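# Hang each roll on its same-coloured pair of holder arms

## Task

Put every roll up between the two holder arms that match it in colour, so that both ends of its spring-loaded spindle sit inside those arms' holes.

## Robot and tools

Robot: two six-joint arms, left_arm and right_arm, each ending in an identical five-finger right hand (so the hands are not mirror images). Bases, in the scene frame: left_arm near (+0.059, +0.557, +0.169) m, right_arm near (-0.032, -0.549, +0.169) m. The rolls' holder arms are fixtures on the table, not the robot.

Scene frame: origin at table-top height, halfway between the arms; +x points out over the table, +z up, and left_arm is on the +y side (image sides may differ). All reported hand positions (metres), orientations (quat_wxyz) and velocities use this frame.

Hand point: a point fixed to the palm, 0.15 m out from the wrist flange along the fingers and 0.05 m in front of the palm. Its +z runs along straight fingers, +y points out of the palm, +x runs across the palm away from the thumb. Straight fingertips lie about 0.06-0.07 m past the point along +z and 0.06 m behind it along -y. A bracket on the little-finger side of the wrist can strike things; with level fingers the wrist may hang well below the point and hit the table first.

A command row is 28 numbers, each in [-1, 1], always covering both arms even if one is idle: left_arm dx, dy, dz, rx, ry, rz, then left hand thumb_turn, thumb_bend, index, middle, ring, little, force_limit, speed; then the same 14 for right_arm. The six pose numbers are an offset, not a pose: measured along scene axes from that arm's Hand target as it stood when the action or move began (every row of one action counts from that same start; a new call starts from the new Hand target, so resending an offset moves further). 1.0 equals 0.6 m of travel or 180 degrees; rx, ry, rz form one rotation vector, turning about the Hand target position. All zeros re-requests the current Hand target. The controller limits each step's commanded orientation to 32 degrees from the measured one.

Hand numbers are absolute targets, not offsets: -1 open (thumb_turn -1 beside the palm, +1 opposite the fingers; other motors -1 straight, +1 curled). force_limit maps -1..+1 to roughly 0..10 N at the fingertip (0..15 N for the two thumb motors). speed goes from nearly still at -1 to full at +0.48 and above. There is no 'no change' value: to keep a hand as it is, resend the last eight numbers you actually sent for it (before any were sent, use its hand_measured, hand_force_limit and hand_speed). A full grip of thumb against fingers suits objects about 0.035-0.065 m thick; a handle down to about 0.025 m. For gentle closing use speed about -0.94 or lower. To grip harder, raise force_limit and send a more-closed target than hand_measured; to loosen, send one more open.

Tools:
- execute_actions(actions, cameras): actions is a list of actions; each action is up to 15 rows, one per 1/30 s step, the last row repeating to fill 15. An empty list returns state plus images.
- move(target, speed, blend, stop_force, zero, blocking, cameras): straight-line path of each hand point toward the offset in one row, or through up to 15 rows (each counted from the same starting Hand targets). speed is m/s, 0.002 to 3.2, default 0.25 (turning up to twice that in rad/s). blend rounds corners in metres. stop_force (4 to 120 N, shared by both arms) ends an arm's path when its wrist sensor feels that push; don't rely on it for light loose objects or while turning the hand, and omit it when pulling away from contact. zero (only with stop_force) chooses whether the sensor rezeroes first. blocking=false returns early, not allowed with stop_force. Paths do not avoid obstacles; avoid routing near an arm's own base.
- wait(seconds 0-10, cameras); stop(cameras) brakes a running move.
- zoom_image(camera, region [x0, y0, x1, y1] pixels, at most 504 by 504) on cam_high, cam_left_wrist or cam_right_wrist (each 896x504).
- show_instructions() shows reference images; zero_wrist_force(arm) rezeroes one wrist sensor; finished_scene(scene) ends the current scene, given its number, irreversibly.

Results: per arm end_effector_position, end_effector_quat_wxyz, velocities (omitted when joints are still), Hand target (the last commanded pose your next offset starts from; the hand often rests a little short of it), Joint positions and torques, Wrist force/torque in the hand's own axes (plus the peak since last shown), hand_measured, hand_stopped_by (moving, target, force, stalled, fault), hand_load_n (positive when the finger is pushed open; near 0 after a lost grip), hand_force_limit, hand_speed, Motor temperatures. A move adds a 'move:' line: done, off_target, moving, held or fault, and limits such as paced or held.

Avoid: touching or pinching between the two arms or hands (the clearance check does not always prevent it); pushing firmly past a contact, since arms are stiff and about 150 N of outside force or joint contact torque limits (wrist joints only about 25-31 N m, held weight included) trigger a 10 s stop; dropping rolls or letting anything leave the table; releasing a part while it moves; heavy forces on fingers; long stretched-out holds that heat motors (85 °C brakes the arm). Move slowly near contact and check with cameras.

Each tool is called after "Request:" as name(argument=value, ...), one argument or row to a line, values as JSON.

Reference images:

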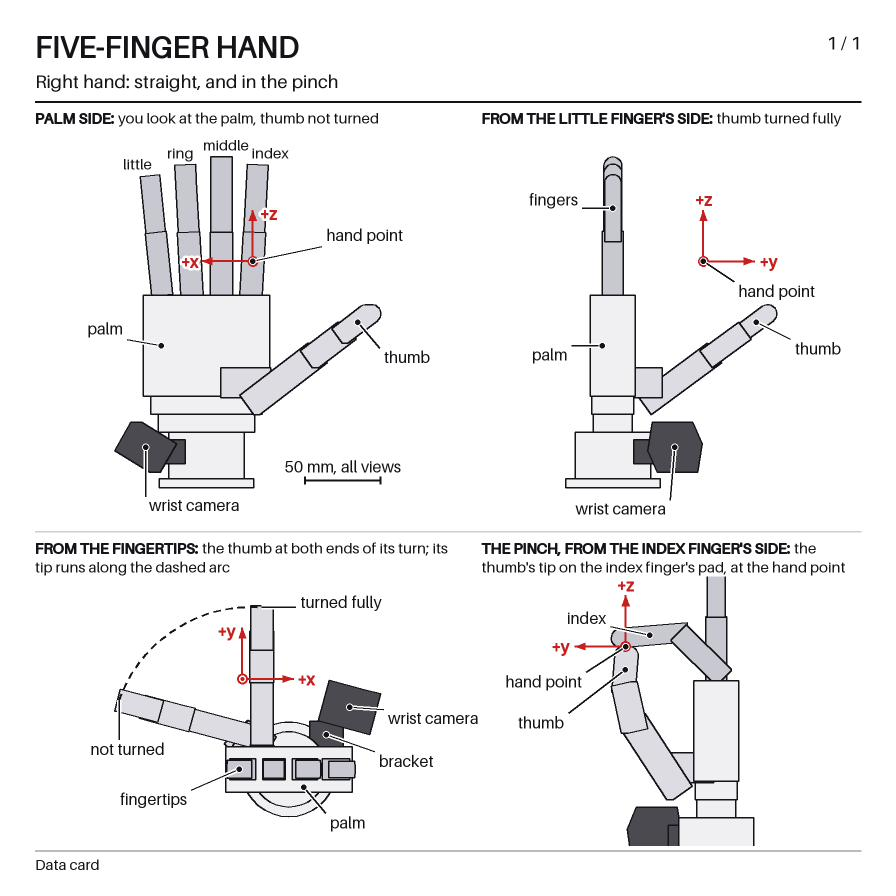

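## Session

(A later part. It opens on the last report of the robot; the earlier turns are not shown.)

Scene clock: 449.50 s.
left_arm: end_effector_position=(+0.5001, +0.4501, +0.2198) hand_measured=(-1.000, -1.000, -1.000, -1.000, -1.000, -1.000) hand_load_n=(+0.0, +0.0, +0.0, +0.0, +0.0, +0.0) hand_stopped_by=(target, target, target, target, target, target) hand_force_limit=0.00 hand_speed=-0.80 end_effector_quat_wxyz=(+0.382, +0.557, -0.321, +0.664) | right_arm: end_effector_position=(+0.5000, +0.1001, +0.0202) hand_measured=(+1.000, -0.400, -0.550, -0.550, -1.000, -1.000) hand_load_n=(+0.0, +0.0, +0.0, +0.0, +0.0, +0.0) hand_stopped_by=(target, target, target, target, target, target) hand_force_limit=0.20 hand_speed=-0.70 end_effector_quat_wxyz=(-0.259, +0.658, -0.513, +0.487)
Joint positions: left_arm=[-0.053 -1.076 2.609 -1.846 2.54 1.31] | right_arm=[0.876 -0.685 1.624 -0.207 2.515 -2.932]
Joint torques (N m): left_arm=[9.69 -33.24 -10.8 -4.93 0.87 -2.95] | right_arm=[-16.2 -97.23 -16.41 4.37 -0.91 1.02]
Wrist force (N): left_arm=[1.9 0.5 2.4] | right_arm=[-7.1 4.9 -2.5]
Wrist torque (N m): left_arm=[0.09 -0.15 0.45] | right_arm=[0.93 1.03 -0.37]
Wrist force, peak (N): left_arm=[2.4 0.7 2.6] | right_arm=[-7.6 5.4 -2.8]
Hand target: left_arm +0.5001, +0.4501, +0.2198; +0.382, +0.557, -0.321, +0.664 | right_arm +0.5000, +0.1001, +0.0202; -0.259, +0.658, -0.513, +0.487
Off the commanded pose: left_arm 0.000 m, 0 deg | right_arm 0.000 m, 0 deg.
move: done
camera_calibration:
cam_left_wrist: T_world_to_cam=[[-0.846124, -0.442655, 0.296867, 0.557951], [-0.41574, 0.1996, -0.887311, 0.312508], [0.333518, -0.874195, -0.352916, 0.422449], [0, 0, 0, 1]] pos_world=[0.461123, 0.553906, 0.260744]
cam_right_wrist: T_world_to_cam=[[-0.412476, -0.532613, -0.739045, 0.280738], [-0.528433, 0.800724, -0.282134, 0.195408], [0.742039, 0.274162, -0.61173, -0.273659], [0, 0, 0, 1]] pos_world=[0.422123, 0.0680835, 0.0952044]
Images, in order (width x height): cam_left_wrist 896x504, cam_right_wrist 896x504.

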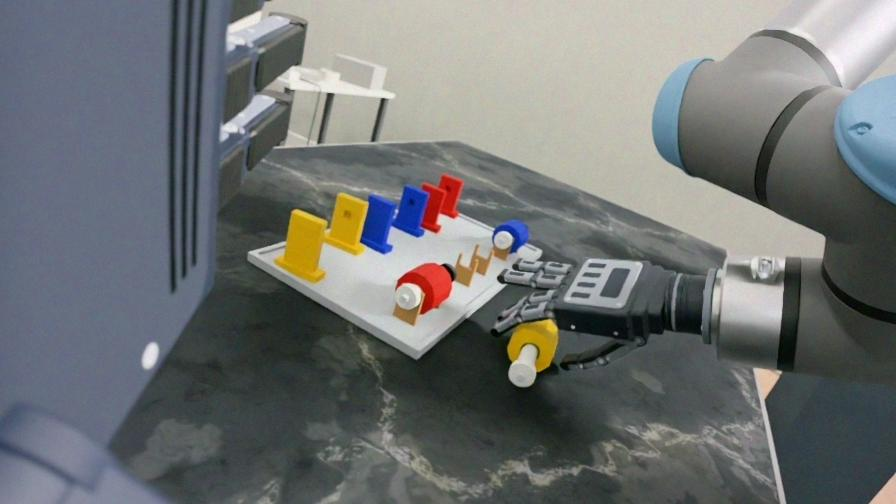

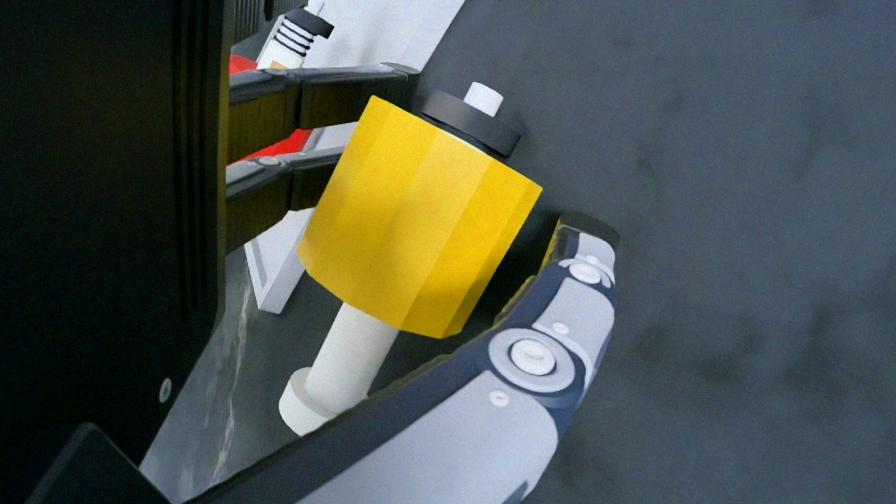

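Request:
move(
  target=[
    [0,0,0,0,0,0,-1,-1,-1,-1,-1,-1,0,-0.8,0,0,0,0,0,0,1,-0.6,-1,-1,-1,-1,0.2,-0.5],
    [0,0,0,0,0,0,-1,-1,-1,-1,-1,-1,0,-0.8,-0.151,0.0264,0.0653,0,0,0,1,-0.6,-1,-1,-1,-1,0.2,-0.5],
    [0,0,0,0,0,0,-1,-1,-1,-1,-1,-1,0,-0.8,-0.2,0,0.1,0.1222,0,0,1,-0.6,-1,-1,-1,-1,0.2,-0.5],
  ],
  speed=0.1,
  cameras=["cam_left_wrist","cam_right_wrist"],
)

Request:
zoom_image(
  camera="cam_left_wrist",
  region=[480, 300, 620, 420],
)

Request:
zoom_image(
  camera="cam_right_wrist",
  region=[240, 0, 560, 300],
)

Scene clock: 455.37 s.
left_arm: end_effector_position=(+0.5001, +0.4501, +0.2198) hand_measured=(-1.000, -1.000, -1.000, -1.000, -1.000, -1.000) hand_load_n=(+0.0, +0.0, +0.0, +0.0, +0.0, +0.0) hand_stopped_by=(target, target, target, target, target, target) hand_force_limit=0.00 hand_speed=-0.80 end_effector_quat_wxyz=(+0.382, +0.557, -0.321, +0.664) | right_arm: end_effector_position=(+0.3800, +0.1001, +0.0802) hand_measured=(+1.000, -0.596, -1.000, -1.000, -1.000, -1.000) hand_load_n=(+0.0, +0.0, +0.0, +0.0, +0.0, +0.0) hand_stopped_by=(target, target, target, target, target, target) hand_force_limit=0.20 hand_speed=-0.50 end_effector_quat_wxyz=(-0.380, +0.597, -0.596, +0.380)
Joint positions: left_arm=[-0.053 -1.076 2.609 -1.846 2.54 1.31] | right_arm=[0.964 -0.874 1.873 -0.294 2.432 -2.568]
Joint torques (N m): left_arm=[12.46 -36.2 -11.43 -4.73 0.95 -2.58] | right_arm=[-17.99 -82.48 -12.03 -1.14 -2.06 1.63]
Wrist force (N): left_arm=[1.8 0.6 2.4] | right_arm=[-7.0 4.7 -3.3]
Wrist torque (N m): left_arm=[0.09 -0.14 0.45] | right_arm=[0.91 1.08 -0.37]
Wrist force, peak (N): left_arm=[2.4 0.4 2.9] | right_arm=[-7.7 4.8 -3.6]
Hand target: left_arm +0.5001, +0.4501, +0.2198; +0.382, +0.557, -0.321, +0.664 | right_arm +0.3800, +0.1001, +0.0802; -0.380, +0.597, -0.596, +0.380
Off the commanded pose: left_arm 0.000 m, 0 deg | right_arm 0.000 m, 0 deg.
move: done
camera_calibration:
cam_left_wrist: T_world_to_cam=[[-0.846124, -0.442655, 0.296867, 0.557951], [-0.41574, 0.1996, -0.887311, 0.312508], [0.333518, -0.874195, -0.352916, 0.422449], [0, 0, 0, 1]] pos_world=[0.461123, 0.553906, 0.260744]
cam_right_wrist: T_world_to_cam=[[-0.412481, -0.217209, -0.884692, 0.255649], [-0.528422, 0.848125, 0.0381422, 0.118546], [0.742044, 0.483224, -0.464613, -0.180624], [0, 0, 0, 1]] pos_world=[0.302123, 0.0422691, 0.137729]
Images, in order (width x height): cam_left_wrist 896x504, cam_right_wrist 896x504.

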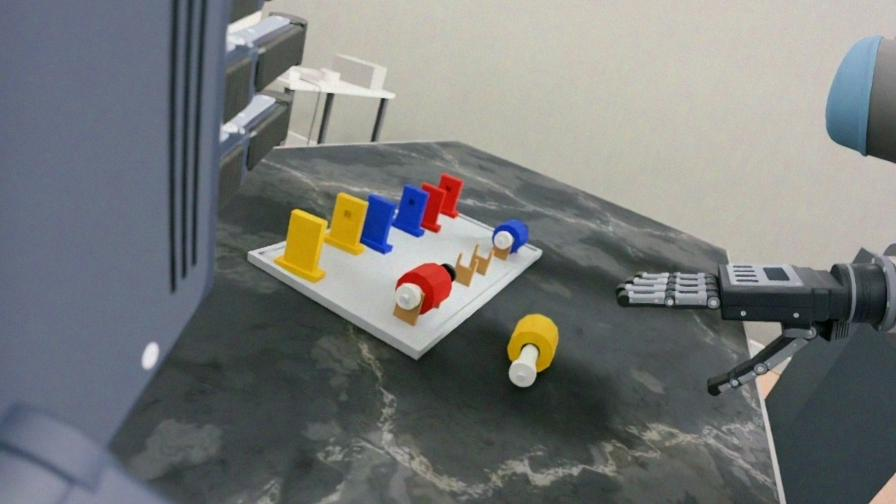

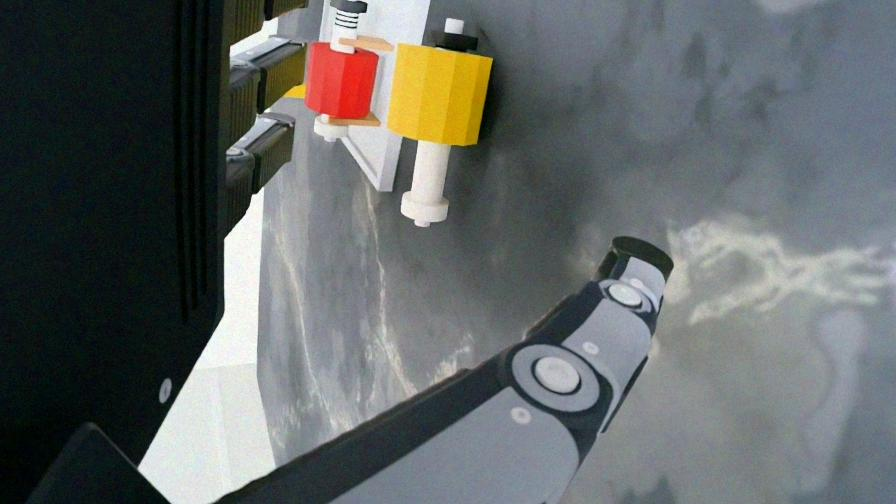

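Scaled by 3.600 from the camera's 896x504 image, which has a finer 1280x720 frame.

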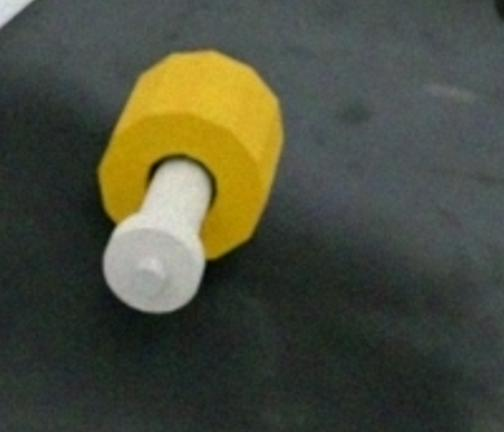

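Scaled by 1.575 from the camera's 896x504 image, which has a finer 1280x720 frame.

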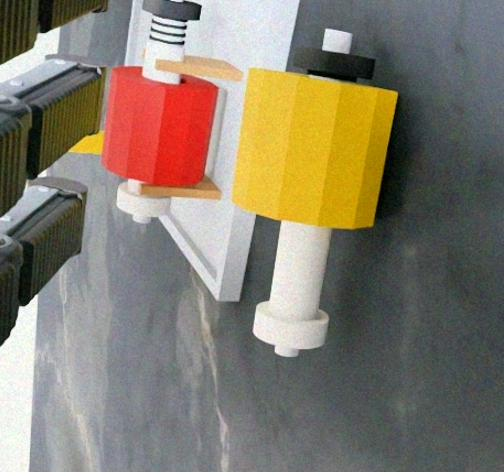

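Request:
move(
  target=[
    [0,0,0,0,0,0,-1,-1,-1,-1,-1,-1,0,-0.8,0.1035,-0.0042,-0.0478,0,0,0.0339,1,-0.4,-1,-1,-1,-1,0.2,-0.5],
  ],
  speed=0.08,
  cameras=["cam_right_wrist"],
)

Request:
zoom_image(
  camera="cam_right_wrist",
  region=[300, 0, 600, 260],
)

Scene clock: 459.37 s.
left_arm: end_effector_position=(+0.5001, +0.4501, +0.2198) hand_measured=(-1.000, -1.000, -1.000, -1.000, -1.000, -1.000) hand_load_n=(+0.0, +0.0, +0.0, +0.0, +0.0, +0.0) hand_stopped_by=(target, target, target, target, target, target) hand_force_limit=0.00 hand_speed=-0.80 end_effector_quat_wxyz=(+0.382, +0.557, -0.321, +0.664) | right_arm: end_effector_position=(+0.4421, +0.0976, +0.0515) hand_measured=(+1.000, -0.400, -1.000, -1.000, -1.000, -1.000) hand_load_n=(+0.0, +0.0, +0.0, +0.0, +0.0, +0.0) hand_stopped_by=(target, target, target, target, target, target) hand_force_limit=0.20 hand_speed=-0.50 end_effector_quat_wxyz=(-0.400, +0.627, -0.563, +0.359)
Joint positions: left_arm=[-0.053 -1.076 2.609 -1.846 2.54 1.31] | right_arm=[0.854 -0.857 1.898 -0.464 2.258 -2.749]
Joint torques (N m): left_arm=[12.34 -33.75 -9.44 -4.63 1.23 -2.76] | right_arm=[-17.77 -66.87 -12.11 -1.72 -1.19 -2.35]
Wrist force (N): left_arm=[2.1 0.7 2.7] | right_arm=[-6.9 4.6 -2.7]
Wrist torque (N m): left_arm=[0.08 -0.20 0.46] | right_arm=[0.85 1.05 -0.20]
Wrist force, peak (N): left_arm=[2.6 0.5 2.8] | right_arm=[-7.0 5.1 -3.3]
Hand target: left_arm +0.5001, +0.4501, +0.2198; +0.382, +0.557, -0.321, +0.664 | right_arm +0.4421, +0.0976, +0.0515; -0.400, +0.627, -0.563, +0.359
Off the commanded pose: left_arm 0.000 m, 0 deg | right_arm 0.000 m, 0 deg.
move: done
camera_calibration:
cam_right_wrist: T_world_to_cam=[[-0.387116, -0.259585, -0.884736, 0.248342], [-0.615527, 0.787182, 0.0383608, 0.198976], [0.68649, 0.559428, -0.464512, -0.221642], [0, 0, 0, 1]] pos_world=[0.370767, 0.0318282, 0.109129]
Images, in order (width x height): cam_right_wrist 896x504.

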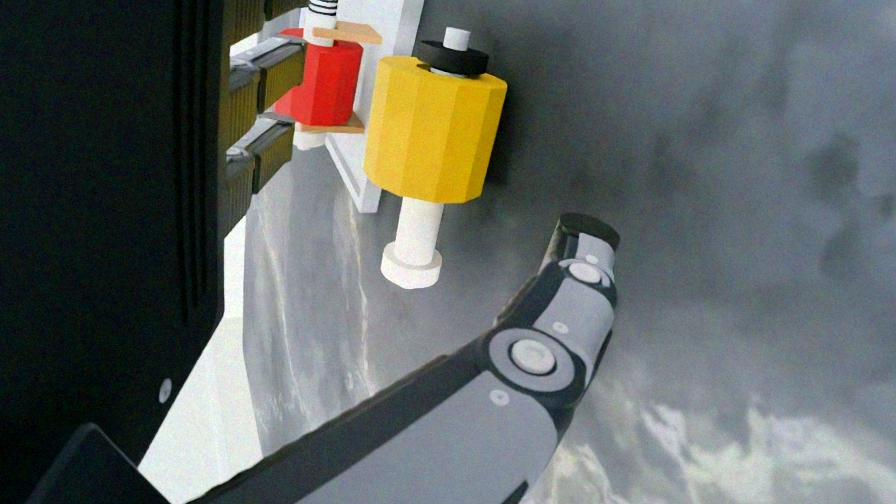

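Scaled by 1.680 from the camera's 896x504 image, which has a finer 1280x720 frame.

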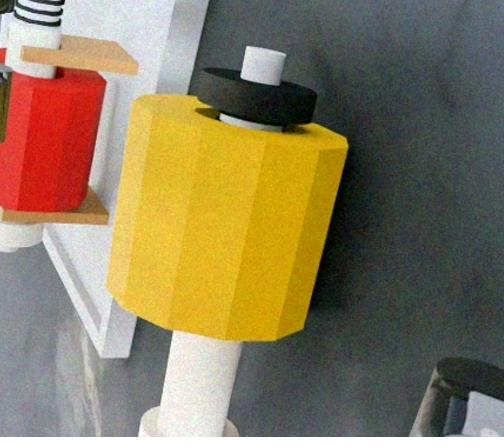

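Request:
execute_actions(
  actions=[],
  cameras=["all"],
)

Scene clock: 464.43 s.
left_arm: end_effector_position=(+0.5001, +0.4501, +0.2198) hand_measured=(-1.000, -1.000, -1.000, -1.000, -1.000, -1.000) hand_load_n=(+0.0, +0.0, +0.0, +0.0, +0.0, +0.0) hand_stopped_by=(target, target, target, target, target, target) hand_force_limit=0.00 hand_speed=-0.80 end_effector_quat_wxyz=(+0.382, +0.557, -0.321, +0.664) | right_arm: end_effector_position=(+0.4421, +0.0976, +0.0515) hand_measured=(+1.000, -0.400, -1.000, -1.000, -1.000, -1.000) hand_load_n=(+0.0, +0.0, +0.0, +0.0, +0.0, +0.0) hand_stopped_by=(target, target, target, target, target, target) hand_force_limit=0.20 hand_speed=-0.50 end_effector_quat_wxyz=(-0.400, +0.627, -0.563, +0.359)
Joint positions: left_arm=[-0.053 -1.076 2.609 -1.846 2.54 1.31] | right_arm=[0.854 -0.857 1.898 -0.464 2.258 -2.749]
Joint velocities: within noise
Joint torques (N m): left_arm=[11.44 -35.9 -9.81 -4.59 1.17 -3.43] | right_arm=[-17.24 -66.61 -11.91 -1.69 -1.49 -1.94]
Motor temperatures (°C): left_arm=[29 25 26 31 34 35] | right_arm=[29 26 29 33 31 32]
Wrist force (N): left_arm=[2.2 0.5 2.4] | right_arm=[-6.6 4.6 -2.7]
Wrist torque (N m): left_arm=[0.07 -0.19 0.47] | right_arm=[0.85 0.99 -0.18]
Wrist force, peak (N): left_arm=[2.6 0.3 2.5] | right_arm=[-7.4 4.6 -2.4]
Hand target: left_arm +0.5001, +0.4501, +0.2198; +0.382, +0.557, -0.321, +0.664 | right_arm +0.4421, +0.0976, +0.0515; -0.400, +0.627, -0.563, +0.359
Off the commanded pose: left_arm 0.000 m, 0 deg | right_arm 0.000 m, 0 deg.
camera_calibration:
cam_left_wrist: T_world_to_cam=[[-0.846124, -0.442655, 0.296867, 0.557951], [-0.41574, 0.1996, -0.887311, 0.312508], [0.333518, -0.874195, -0.352916, 0.422449], [0, 0, 0, 1]] pos_world=[0.461123, 0.553906, 0.260744]
cam_right_wrist: T_world_to_cam=[[-0.387075, -0.259636, -0.884739, 0.248279], [-0.615552, 0.787165, 0.0383029, 0.199058], [0.68649, 0.559429, -0.464511, -0.221757], [0, 0, 0, 1]] pos_world=[0.370867, 0.0318283, 0.109029]

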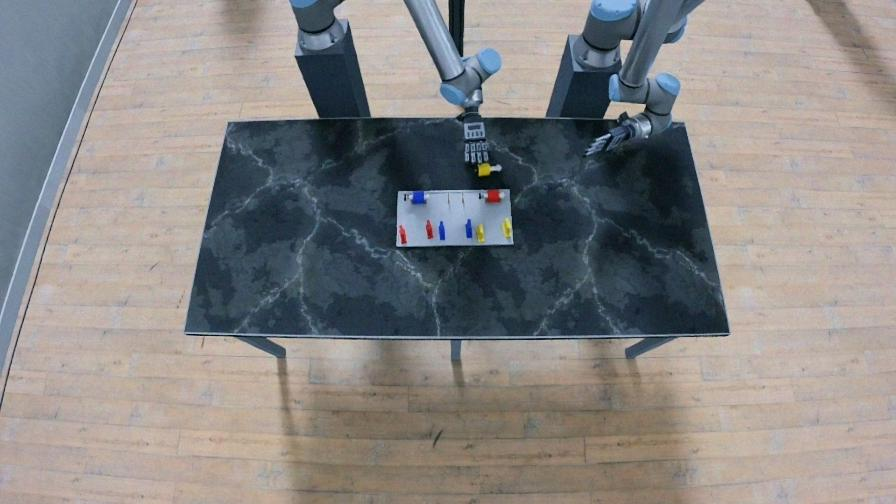

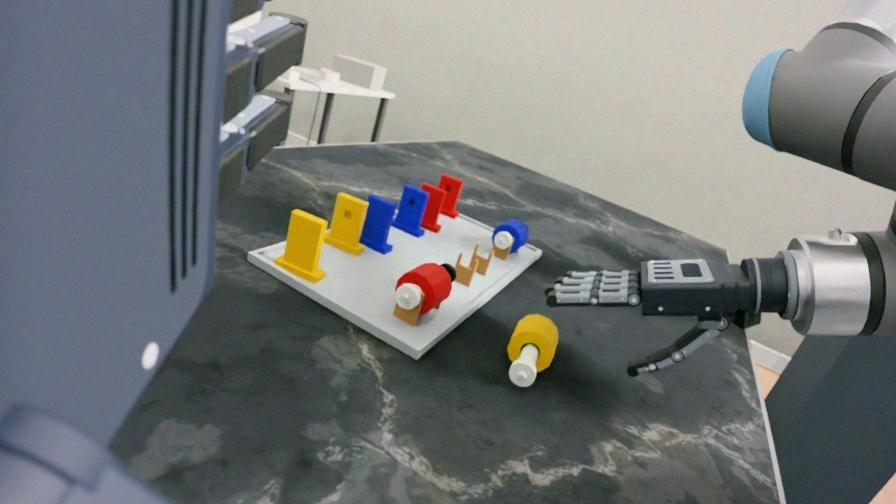

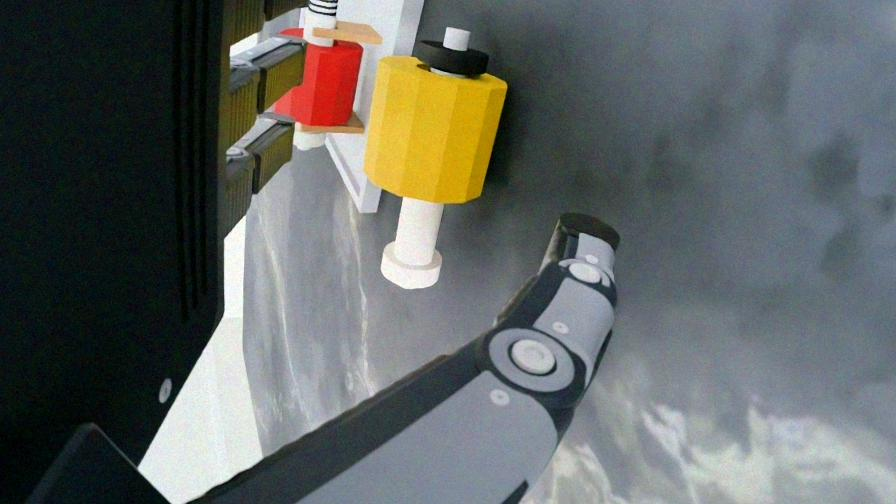

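Request:
move(
  target=[0,0,0,0,0,0,-1,-1,-1,-1,-1,-1,0,-0.8,0.1112,0.0182,-0.0482,0,0,0,1,-0.4,-1,-1,-1,-1,0.2,-0.5],
  speed=0.06,
  stop_force=5,
  cameras=["all"],
)

Scene clock: 467.63 s.
left_arm: end_effector_position=(+0.5001, +0.4501, +0.2198) hand_measured=(-1.000, -1.000, -1.000, -1.000, -1.000, -1.000) hand_load_n=(+0.0, +0.0, +0.0, +0.0, +0.0, +0.0) hand_stopped_by=(target, target, target, target, target, target) hand_force_limit=0.00 hand_speed=-0.80 end_effector_quat_wxyz=(+0.382, +0.557, -0.321, +0.664) | right_arm: end_effector_position=(+0.5089, +0.1085, +0.0226) hand_measured=(+1.000, -0.400, -1.000, -1.000, -1.000, -1.000) hand_load_n=(+0.0, +0.0, +0.0, +0.0, +0.0, +0.0) hand_stopped_by=(target, target, target, target, target, target) hand_force_limit=0.20 hand_speed=-0.50 end_effector_quat_wxyz=(-0.400, +0.627, -0.563, +0.359)
Joint positions: left_arm=[-0.053 -1.076 2.609 -1.846 2.54 1.31] | right_arm=[0.788 -0.784 1.815 -0.48 2.202 -2.794]
Joint torques (N m): left_arm=[10.86 -34.16 -9.76 -4.7 0.93 -2.99] | right_arm=[-17.78 -73.01 -28.28 -2.1 -1.48 -1.96]
Wrist force (N): left_arm=[2.2 0.5 2.6] | right_arm=[-6.7 4.1 -2.6]
Wrist torque (N m): left_arm=[0.07 -0.21 0.47] | right_arm=[0.81 1.00 -0.20]
Wrist force, peak (N): left_arm=[2.4 0.8 2.5] | right_arm=[-7.0 5.1 -3.3]
Hand target: left_arm +0.5001, +0.4501, +0.2198; +0.382, +0.557, -0.321, +0.664 | right_arm +0.5089, +0.1085, +0.0226; -0.400, +0.627, -0.563, +0.359
Off the commanded pose: left_arm 0.000 m, 0 deg | right_arm 0.000 m, 0 deg.
move: done
camera_calibration:
cam_left_wrist: T_world_to_cam=[[-0.846124, -0.442655, 0.296867, 0.557951], [-0.41574, 0.1996, -0.887311, 0.312508], [0.333518, -0.874195, -0.352916, 0.422449], [0, 0, 0, 1]] pos_world=[0.461123, 0.553906, 0.260744]
cam_right_wrist: T_world_to_cam=[[-0.387075, -0.259636, -0.884739, 0.251358], [-0.615552, 0.787165, 0.0383029, 0.232642], [0.68649, 0.559429, -0.464511, -0.287068], [0, 0, 0, 1]] pos_world=[0.437567, 0.0427283, 0.0801288]

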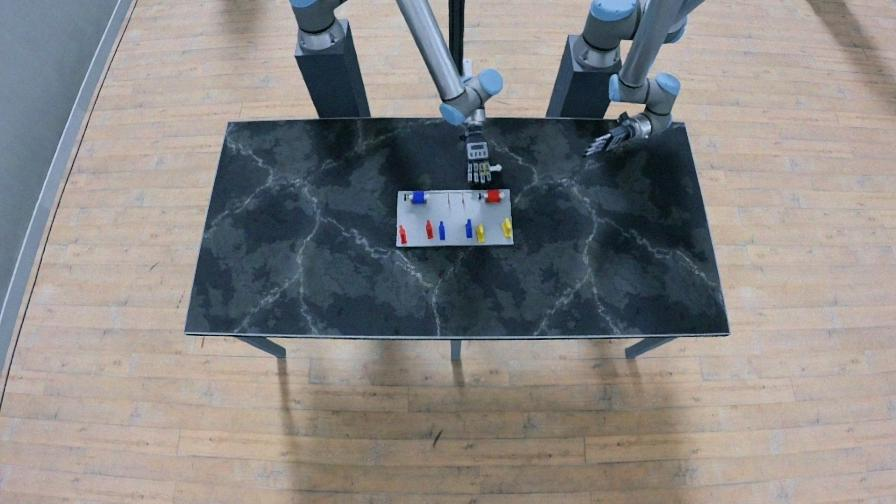

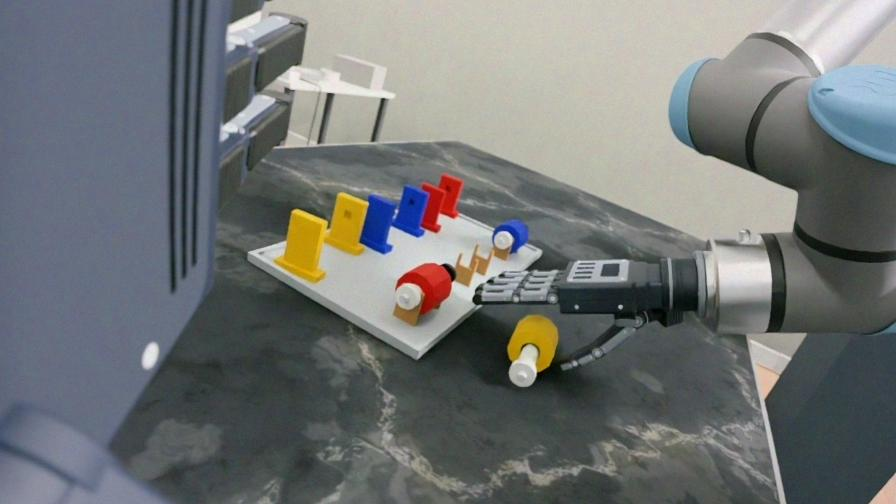

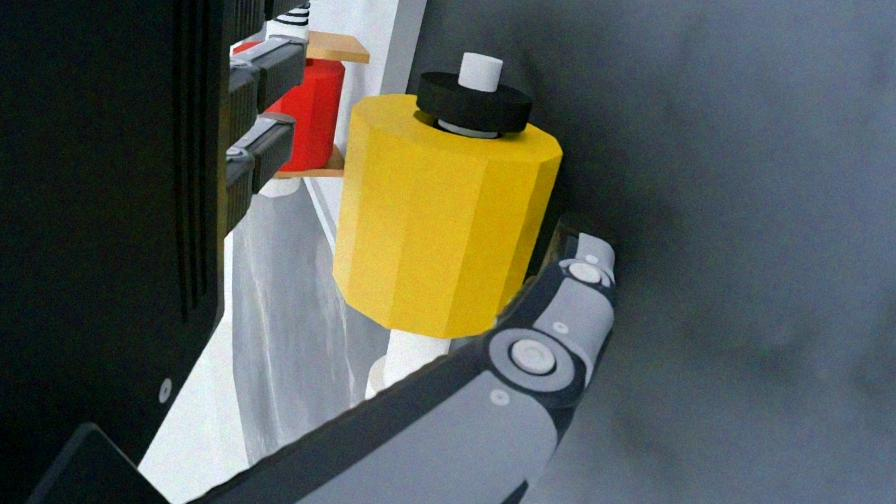

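Request:
zero_wrist_force(
  arm="right_arm",
)

Request:
move(
  target=[0,0,0,0,0,0,-1,-1,-1,-1,-1,-1,0,-0.8,0,0,0,0,0,0,1,0.2,-0.2,-0.2,-1,-1,-0.7,-0.85],
  cameras=["cam_left_wrist","cam_right_wrist"],
)

Wrist force sensor zeroed.

Scene clock: 470.63 s.
left_arm: end_effector_position=(+0.5001, +0.4501, +0.2198) hand_measured=(-1.000, -1.000, -1.000, -1.000, -1.000, -1.000) hand_load_n=(+0.0, +0.0, +0.0, +0.0, +0.0, +0.0) hand_stopped_by=(target, target, target, target, target, target) hand_force_limit=0.00 hand_speed=-0.80 end_effector_quat_wxyz=(+0.382, +0.557, -0.321, +0.664) | right_arm: end_effector_position=(+0.5089, +0.1085, +0.0226) hand_measured=(+1.000, -0.124, -0.446, -0.460, -1.000, -1.000) hand_load_n=(+0.5, +5.0, +2.0, +3.0, +0.0, +0.0) hand_stopped_by=(target, force, force, force, target, target) hand_force_limit=-0.70 hand_speed=-0.85 end_effector_quat_wxyz=(-0.400, +0.627, -0.563, +0.359)
Joint positions: left_arm=[-0.053 -1.076 2.609 -1.846 2.54 1.31] | right_arm=[0.788 -0.784 1.815 -0.48 2.202 -2.794]
Joint torques (N m): left_arm=[10.35 -32.55 -9.87 -4.57 0.93 -3.11] | right_arm=[-17.02 -72.63 -26.6 -1.59 -1.29 -1.99]
Wrist force (N, zeroed by zero_wrist_force on right_arm): left_arm=[2.1 0.8 2.3] | right_arm=[0.3 -1.4 -1.6]
Wrist torque (N m, zeroed by zero_wrist_force on right_arm): left_arm=[0.13 -0.18 0.47] | right_arm=[0.09 0.02 0.00]
Wrist force, peak (N, zeroed by zero_wrist_force on right_arm): left_arm=[2.2 0.6 2.9] | right_arm=[-0.1 -2.9 -1.6]
Hand target: left_arm +0.5001, +0.4501, +0.2198; +0.382, +0.557, -0.321, +0.664 | right_arm +0.5089, +0.1085, +0.0226; -0.400, +0.627, -0.563, +0.359
Off the commanded pose: left_arm 0.000 m, 0 deg | right_arm 0.000 m, 0 deg.
move: done
camera_calibration:
cam_left_wrist: T_world_to_cam=[[-0.846124, -0.442655, 0.296867, 0.557951], [-0.41574, 0.1996, -0.887311, 0.312508], [0.333518, -0.874195, -0.352916, 0.422449], [0, 0, 0, 1]] pos_world=[0.461123, 0.553906, 0.260744]
cam_right_wrist: T_world_to_cam=[[-0.387057, -0.259621, -0.884751, 0.251351], [-0.615606, 0.787121, 0.03834, 0.232665], [0.686452, 0.559497, -0.464485, -0.287057], [0, 0, 0, 1]] pos_world=[0.437568, 0.0427283, 0.0801287]
Images, in order (width x height): cam_left_wrist 896x504, cam_right_wrist 896x504.

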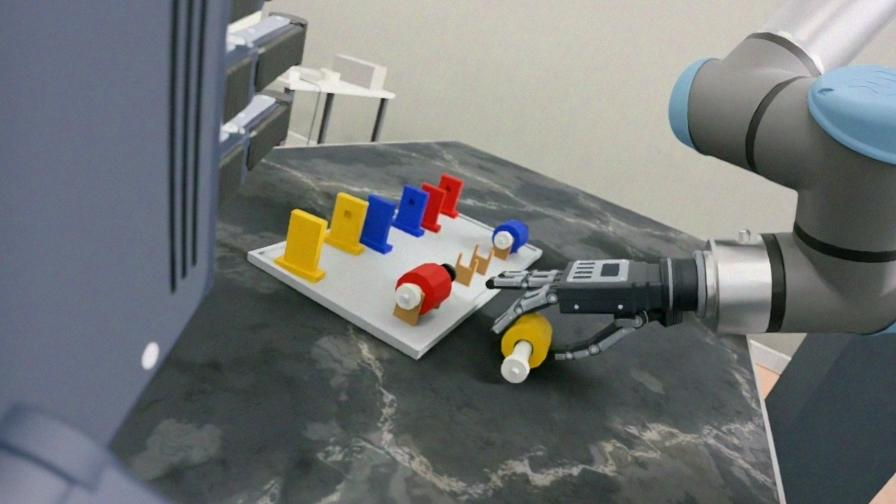

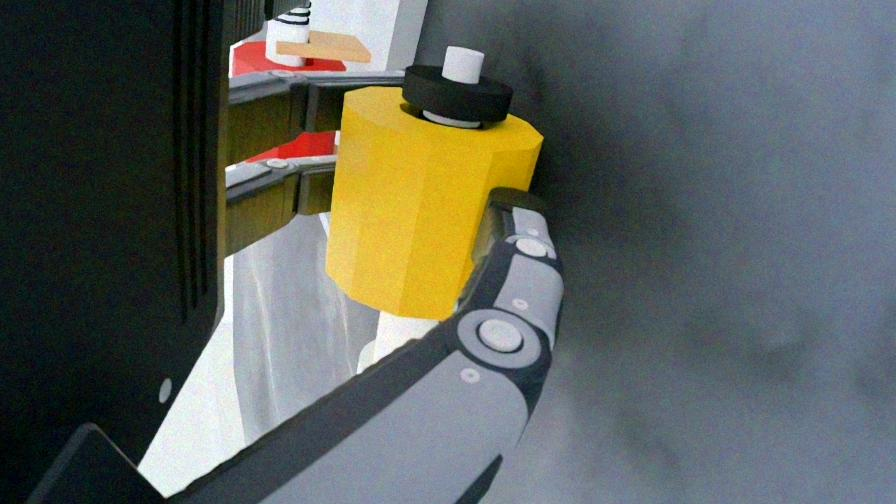

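Request:
move(
  target=[0,0,0,0,0,0,-1,-1,-1,-1,-1,-1,0,-0.8,0,0,0,0,0,0,1,0.25,-0.15,-0.15,-1,-1,0.6,-0.9],
  cameras=["cam_left_wrist","cam_right_wrist"],
)

Scene clock: 471.50 s.
left_arm: end_effector_position=(+0.5001, +0.4501, +0.2198) hand_measured=(-1.000, -1.000, -1.000, -1.000, -1.000, -1.000) hand_load_n=(+0.0, +0.0, +0.0, +0.0, +0.0, +0.0) hand_stopped_by=(target, target, target, target, target, target) hand_force_limit=0.00 hand_speed=-0.80 end_effector_quat_wxyz=(+0.382, +0.557, -0.321, +0.664) | right_arm: end_effector_position=(+0.5089, +0.1085, +0.0226) hand_measured=(+1.000, -0.122, -0.402, -0.426, -1.000, -1.000) hand_load_n=(+0.0, +17.5, +9.0, +6.0, +0.0, +0.0) hand_stopped_by=(target, force, force, force, target, target) hand_force_limit=0.60 hand_speed=-0.90 end_effector_quat_wxyz=(-0.400, +0.627, -0.563, +0.359)
Joint positions: left_arm=[-0.053 -1.076 2.609 -1.846 2.54 1.31] | right_arm=[0.788 -0.784 1.815 -0.48 2.202 -2.794]
Joint torques (N m): left_arm=[9.28 -35.75 -9.5 -4.71 0.75 -2.98] | right_arm=[-15.54 -71.88 -24.12 -1.18 -1.33 -1.81]
Wrist force (N, zeroed by zero_wrist_force on right_arm): left_arm=[1.9 0.5 2.8] | right_arm=[-0.2 -2.2 -1.9]
Wrist torque (N m, zeroed by zero_wrist_force on right_arm): left_arm=[0.04 -0.18 0.45] | right_arm=[0.10 0.11 -0.08]
Wrist force, peak (N, zeroed by zero_wrist_force on right_arm): left_arm=[2.5 0.5 2.3] | right_arm=[1.5 -4.4 -3.3]
Hand target: left_arm +0.5001, +0.4501, +0.2198; +0.382, +0.557, -0.321, +0.664 | right_arm +0.5089, +0.1085, +0.0226; -0.400, +0.627, -0.563, +0.359
Off the commanded pose: left_arm 0.000 m, 0 deg | right_arm 0.000 m, 0 deg.
move: done
camera_calibration:
cam_left_wrist: T_world_to_cam=[[-0.846124, -0.442655, 0.296867, 0.557951], [-0.41574, 0.1996, -0.887311, 0.312508], [0.333518, -0.874195, -0.352916, 0.422449], [0, 0, 0, 1]] pos_world=[0.461123, 0.553906, 0.260744]
cam_right_wrist: T_world_to_cam=[[-0.387057, -0.259621, -0.884751, 0.251351], [-0.615606, 0.787121, 0.03834, 0.232665], [0.686452, 0.559497, -0.464485, -0.287057], [0, 0, 0, 1]] pos_world=[0.437568, 0.0427283, 0.0801287]
Images, in order (width x height): cam_left_wrist 896x504, cam_right_wrist 896x504.

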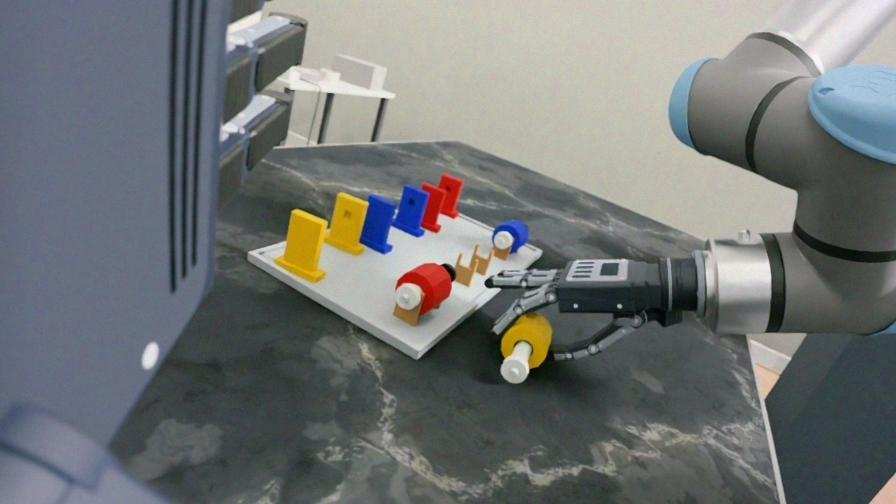

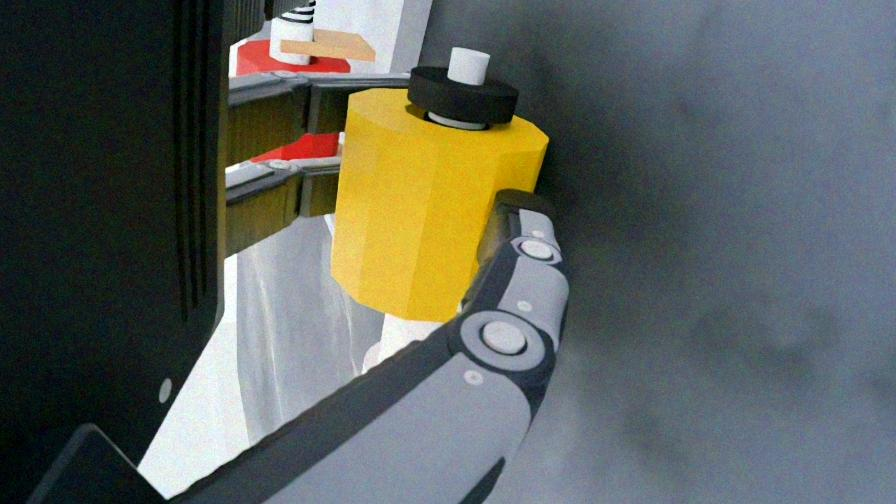

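Request:
move(
  target=[
    [0,0,0,0,0,0,-1,-1,-1,-1,-1,-1,0,-0.8,0,0,0.1,0,0,0,1,0.25,-0.15,-0.15,-1,-1,0.6,-0.9],
    [0,0,0,0,0,0,-1,-1,-1,-1,-1,-1,0,-0.8,0,0,0.3,-0.0283,0.0795,0.1483,1,0.25,-0.15,-0.15,-1,-1,0.6,-0.9],
  ],
  speed=0.15,
  blend=0.03,
  cameras=["all"],
)

Scene clock: 478.43 s.
left_arm: end_effector_position=(+0.5001, +0.4501, +0.2198) hand_measured=(-1.000, -1.000, -1.000, -1.000, -1.000, -1.000) hand_load_n=(+0.0, +0.0, +0.0, +0.0, +0.0, +0.0) hand_stopped_by=(target, target, target, target, target, target) hand_force_limit=0.00 hand_speed=-0.80 end_effector_quat_wxyz=(+0.382, +0.557, -0.321, +0.664) | right_arm: end_effector_position=(+0.5088, +0.1085, +0.2026) hand_measured=(+1.000, -0.122, -0.402, -0.426, -1.000, -1.000) hand_load_n=(+0.0, +18.0, +8.5, +5.5, +0.0, +0.0) hand_stopped_by=(target, force, force, force, target, target) hand_force_limit=0.60 hand_speed=-0.90 end_effector_quat_wxyz=(-0.371, +0.797, -0.432, +0.202)
Joint positions: left_arm=[-0.053 -1.076 2.609 -1.846 2.54 1.31] | right_arm=[0.627 -1.053 1.756 -0.003 1.632 -3.091]
Joint torques (N m): left_arm=[8.65 -34.87 -10.17 -5.19 0.64 -3.08] | right_arm=[-17.11 -83.1 -38.89 3.97 -2.47 -2.24]
Wrist force (N, zeroed by zero_wrist_force on right_arm): left_arm=[2.1 1.0 2.5] | right_arm=[0.0 0.5 1.0]
Wrist torque (N m, zeroed by zero_wrist_force on right_arm): left_arm=[0.13 -0.19 0.48] | right_arm=[-0.09 0.01 0.01]
Wrist force, peak (N, zeroed by zero_wrist_force on right_arm): left_arm=[2.5 0.8 2.5] | right_arm=[0.0 -2.7 -2.2]
Hand target: left_arm +0.5001, +0.4501, +0.2198; +0.382, +0.557, -0.321, +0.664 | right_arm +0.5089, +0.1085, +0.2026; -0.371, +0.797, -0.432, +0.202
Off the commanded pose: left_arm 0.000 m, 0 deg | right_arm 0.000 m, 0 deg.
move: done
camera_calibration:
cam_left_wrist: T_world_to_cam=[[-0.846124, -0.442655, 0.296867, 0.557951], [-0.41574, 0.1996, -0.887311, 0.312508], [0.333518, -0.874195, -0.352916, 0.422449], [0, 0, 0, 1]] pos_world=[0.461123, 0.553906, 0.260744]
cam_right_wrist: T_world_to_cam=[[-0.408866, -0.523913, -0.747225, 0.422561], [-0.881174, 0.439647, 0.173904, 0.371115], [0.237404, 0.729539, -0.641415, 0.0424401], [0, 0, 0, 1]] pos_world=[0.489712, 0.0272638, 0.278431]

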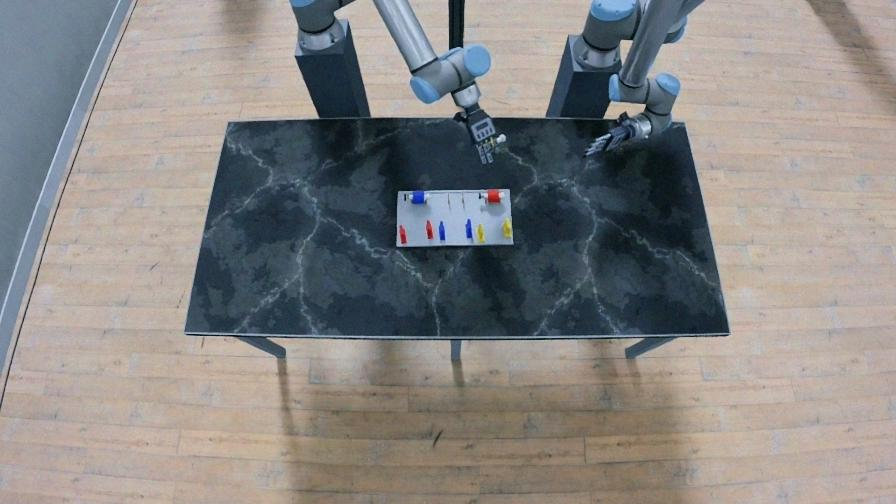

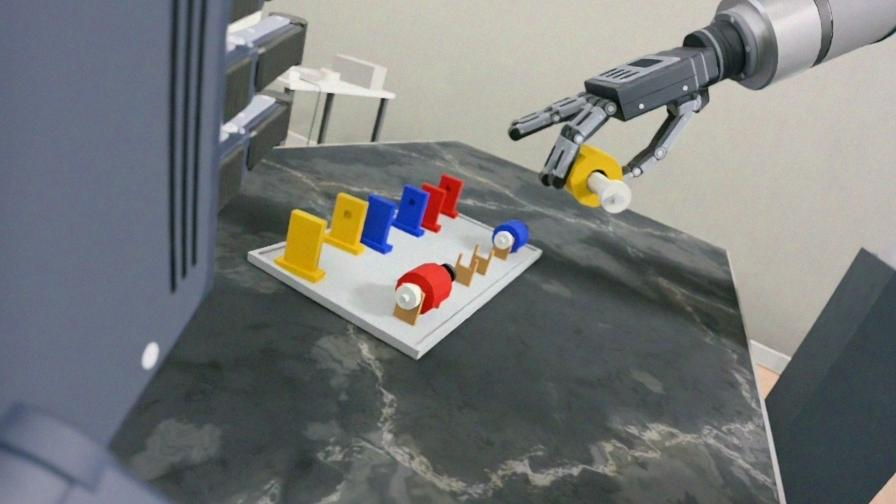

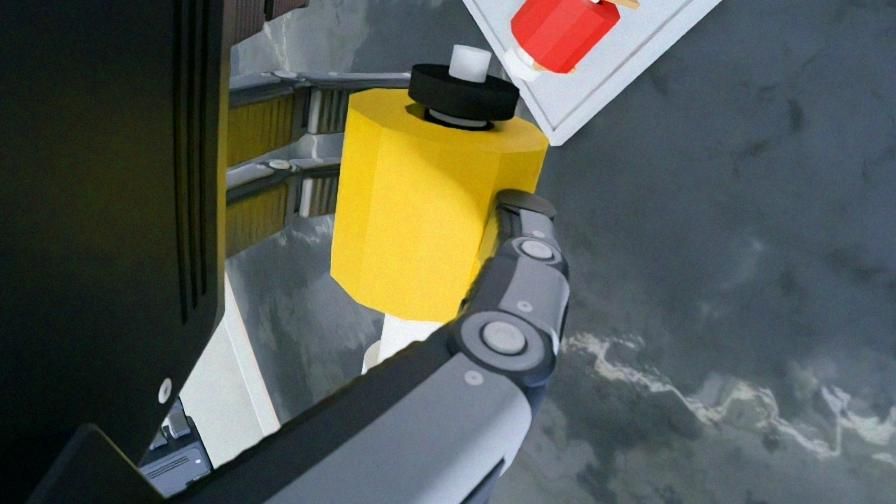

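Request:
zoom_image(
  camera="cam_right_wrist",
  region=[320, 30, 560, 165],
)

Request:
zoom_image(
  camera="cam_right_wrist",
  region=[310, 250, 550, 385],
)

Request:
zoom_image(
  camera="cam_left_wrist",
  region=[500, 100, 700, 220],
)

Scaled by 2.100 from the camera's 896x504 image, which has a finer 1280x720 frame.

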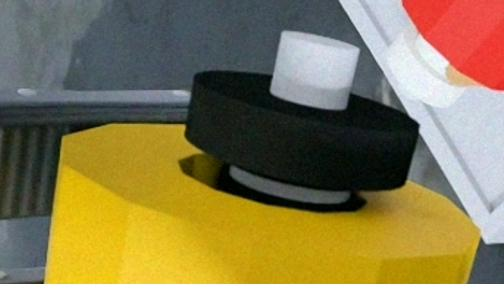

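Scaled by 2.100 from the camera's 896x504 image, which has a finer 1280x720 frame.

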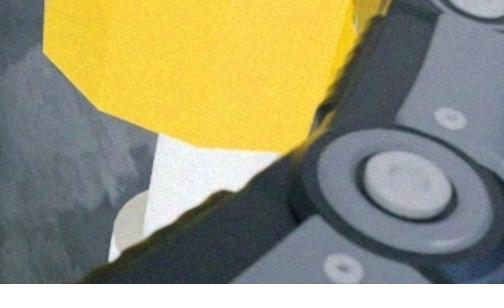

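Scaled by 2.520 from the camera's 896x504 image, which has a finer 1280x720 frame.

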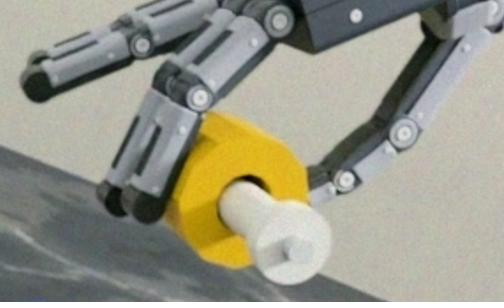

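Request:
move(
  target=[0,0,0,0,0,0,-1,-1,-1,-1,-1,-1,0,-0.8,0,0,0.0623,0.0763,-0.0415,0.3148,1,0.25,-0.15,-0.15,-1,-1,0.6,-0.9],
  speed=0.25,
  cameras=["cam_left_wrist","cam_right_wrist"],
)

Scene clock: 486.63 s.
left_arm: end_effector_position=(+0.5001, +0.4501, +0.2198) hand_measured=(-1.000, -1.000, -1.000, -1.000, -1.000, -1.000) hand_load_n=(+0.0, +0.0, +0.0, +0.0, +0.0, +0.0) hand_stopped_by=(target, target, target, target, target, target) hand_force_limit=0.00 hand_speed=-0.80 end_effector_quat_wxyz=(+0.382, +0.557, -0.321, +0.664) | right_arm: end_effector_position=(+0.5088, +0.1085, +0.2400) hand_measured=(+1.000, -0.122, -0.402, -0.426, -1.000, -1.000) hand_load_n=(+0.0, +18.0, +8.5, +6.0, +0.0, +0.0) hand_stopped_by=(target, force, force, force, target, target) hand_force_limit=0.60 hand_speed=-0.90 end_effector_quat_wxyz=(-0.537, +0.844, +0.000, +0.000)
Joint positions: left_arm=[-0.053 -1.076 2.609 -1.846 2.54 1.31] | right_arm=[0.385 -0.959 1.652 0.167 0.592 -3.909]
Joint torques (N m): left_arm=[11.03 -33.97 -9.36 -4.82 1.01 -2.99] | right_arm=[-18.42 -69.54 -38.72 5.2 -3.87 -2.5]
Wrist force (N, zeroed by zero_wrist_force on right_arm): left_arm=[1.9 0.3 2.3] | right_arm=[-0.6 1.1 0.5]
Wrist torque (N m, zeroed by zero_wrist_force on right_arm): left_arm=[0.06 -0.15 0.45] | right_arm=[0.02 0.13 -0.02]
Wrist force, peak (N, zeroed by zero_wrist_force on right_arm): left_arm=[2.4 0.8 2.6] | right_arm=[-0.4 0.6 2.0]
Hand target: left_arm +0.5001, +0.4501, +0.2198; +0.382, +0.557, -0.321, +0.664 | right_arm +0.5089, +0.1085, +0.2400; -0.537, +0.844, +0.000, +0.000
Off the commanded pose: left_arm 0.000 m, 0 deg | right_arm 0.000 m, 0 deg.
move: done
camera_calibration:
cam_left_wrist: T_world_to_cam=[[-0.846124, -0.442655, 0.296867, 0.557951], [-0.41574, 0.1996, -0.887311, 0.312508], [0.333518, -0.874195, -0.352916, 0.422449], [0, 0, 0, 1]] pos_world=[0.461123, 0.553906, 0.260744]
cam_right_wrist: T_world_to_cam=[[0.216903, -0.413444, -0.884317, 0.152976], [-0.848623, -0.527594, 0.0385174, 0.485465], [-0.482486, 0.742097, -0.465295, 0.389103], [0, 0, 0, 1]] pos_world=[0.566532, 0.0306228, 0.297628]
Images, in order (width x height): cam_left_wrist 896x504, cam_right_wrist 896x504.

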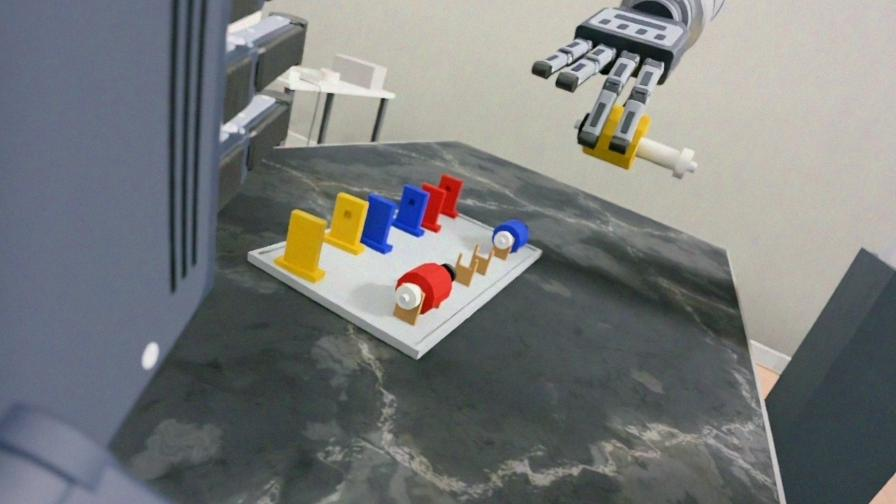

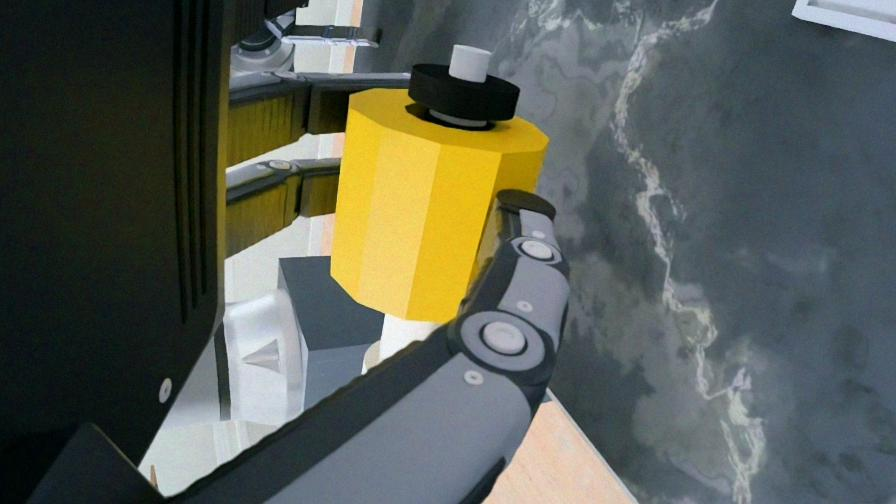

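Request:
zoom_image(
  camera="cam_left_wrist",
  region=[560, 80, 720, 200],
)

Scaled by 3.150 from the camera's 896x504 image, which has a finer 1280x720 frame.

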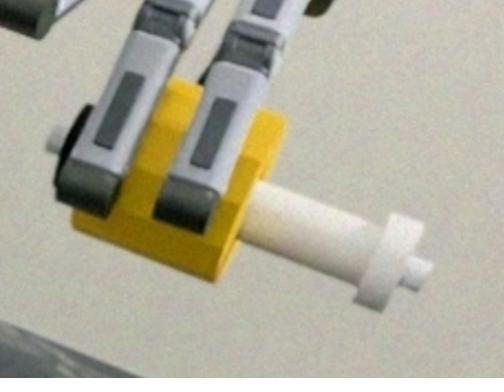

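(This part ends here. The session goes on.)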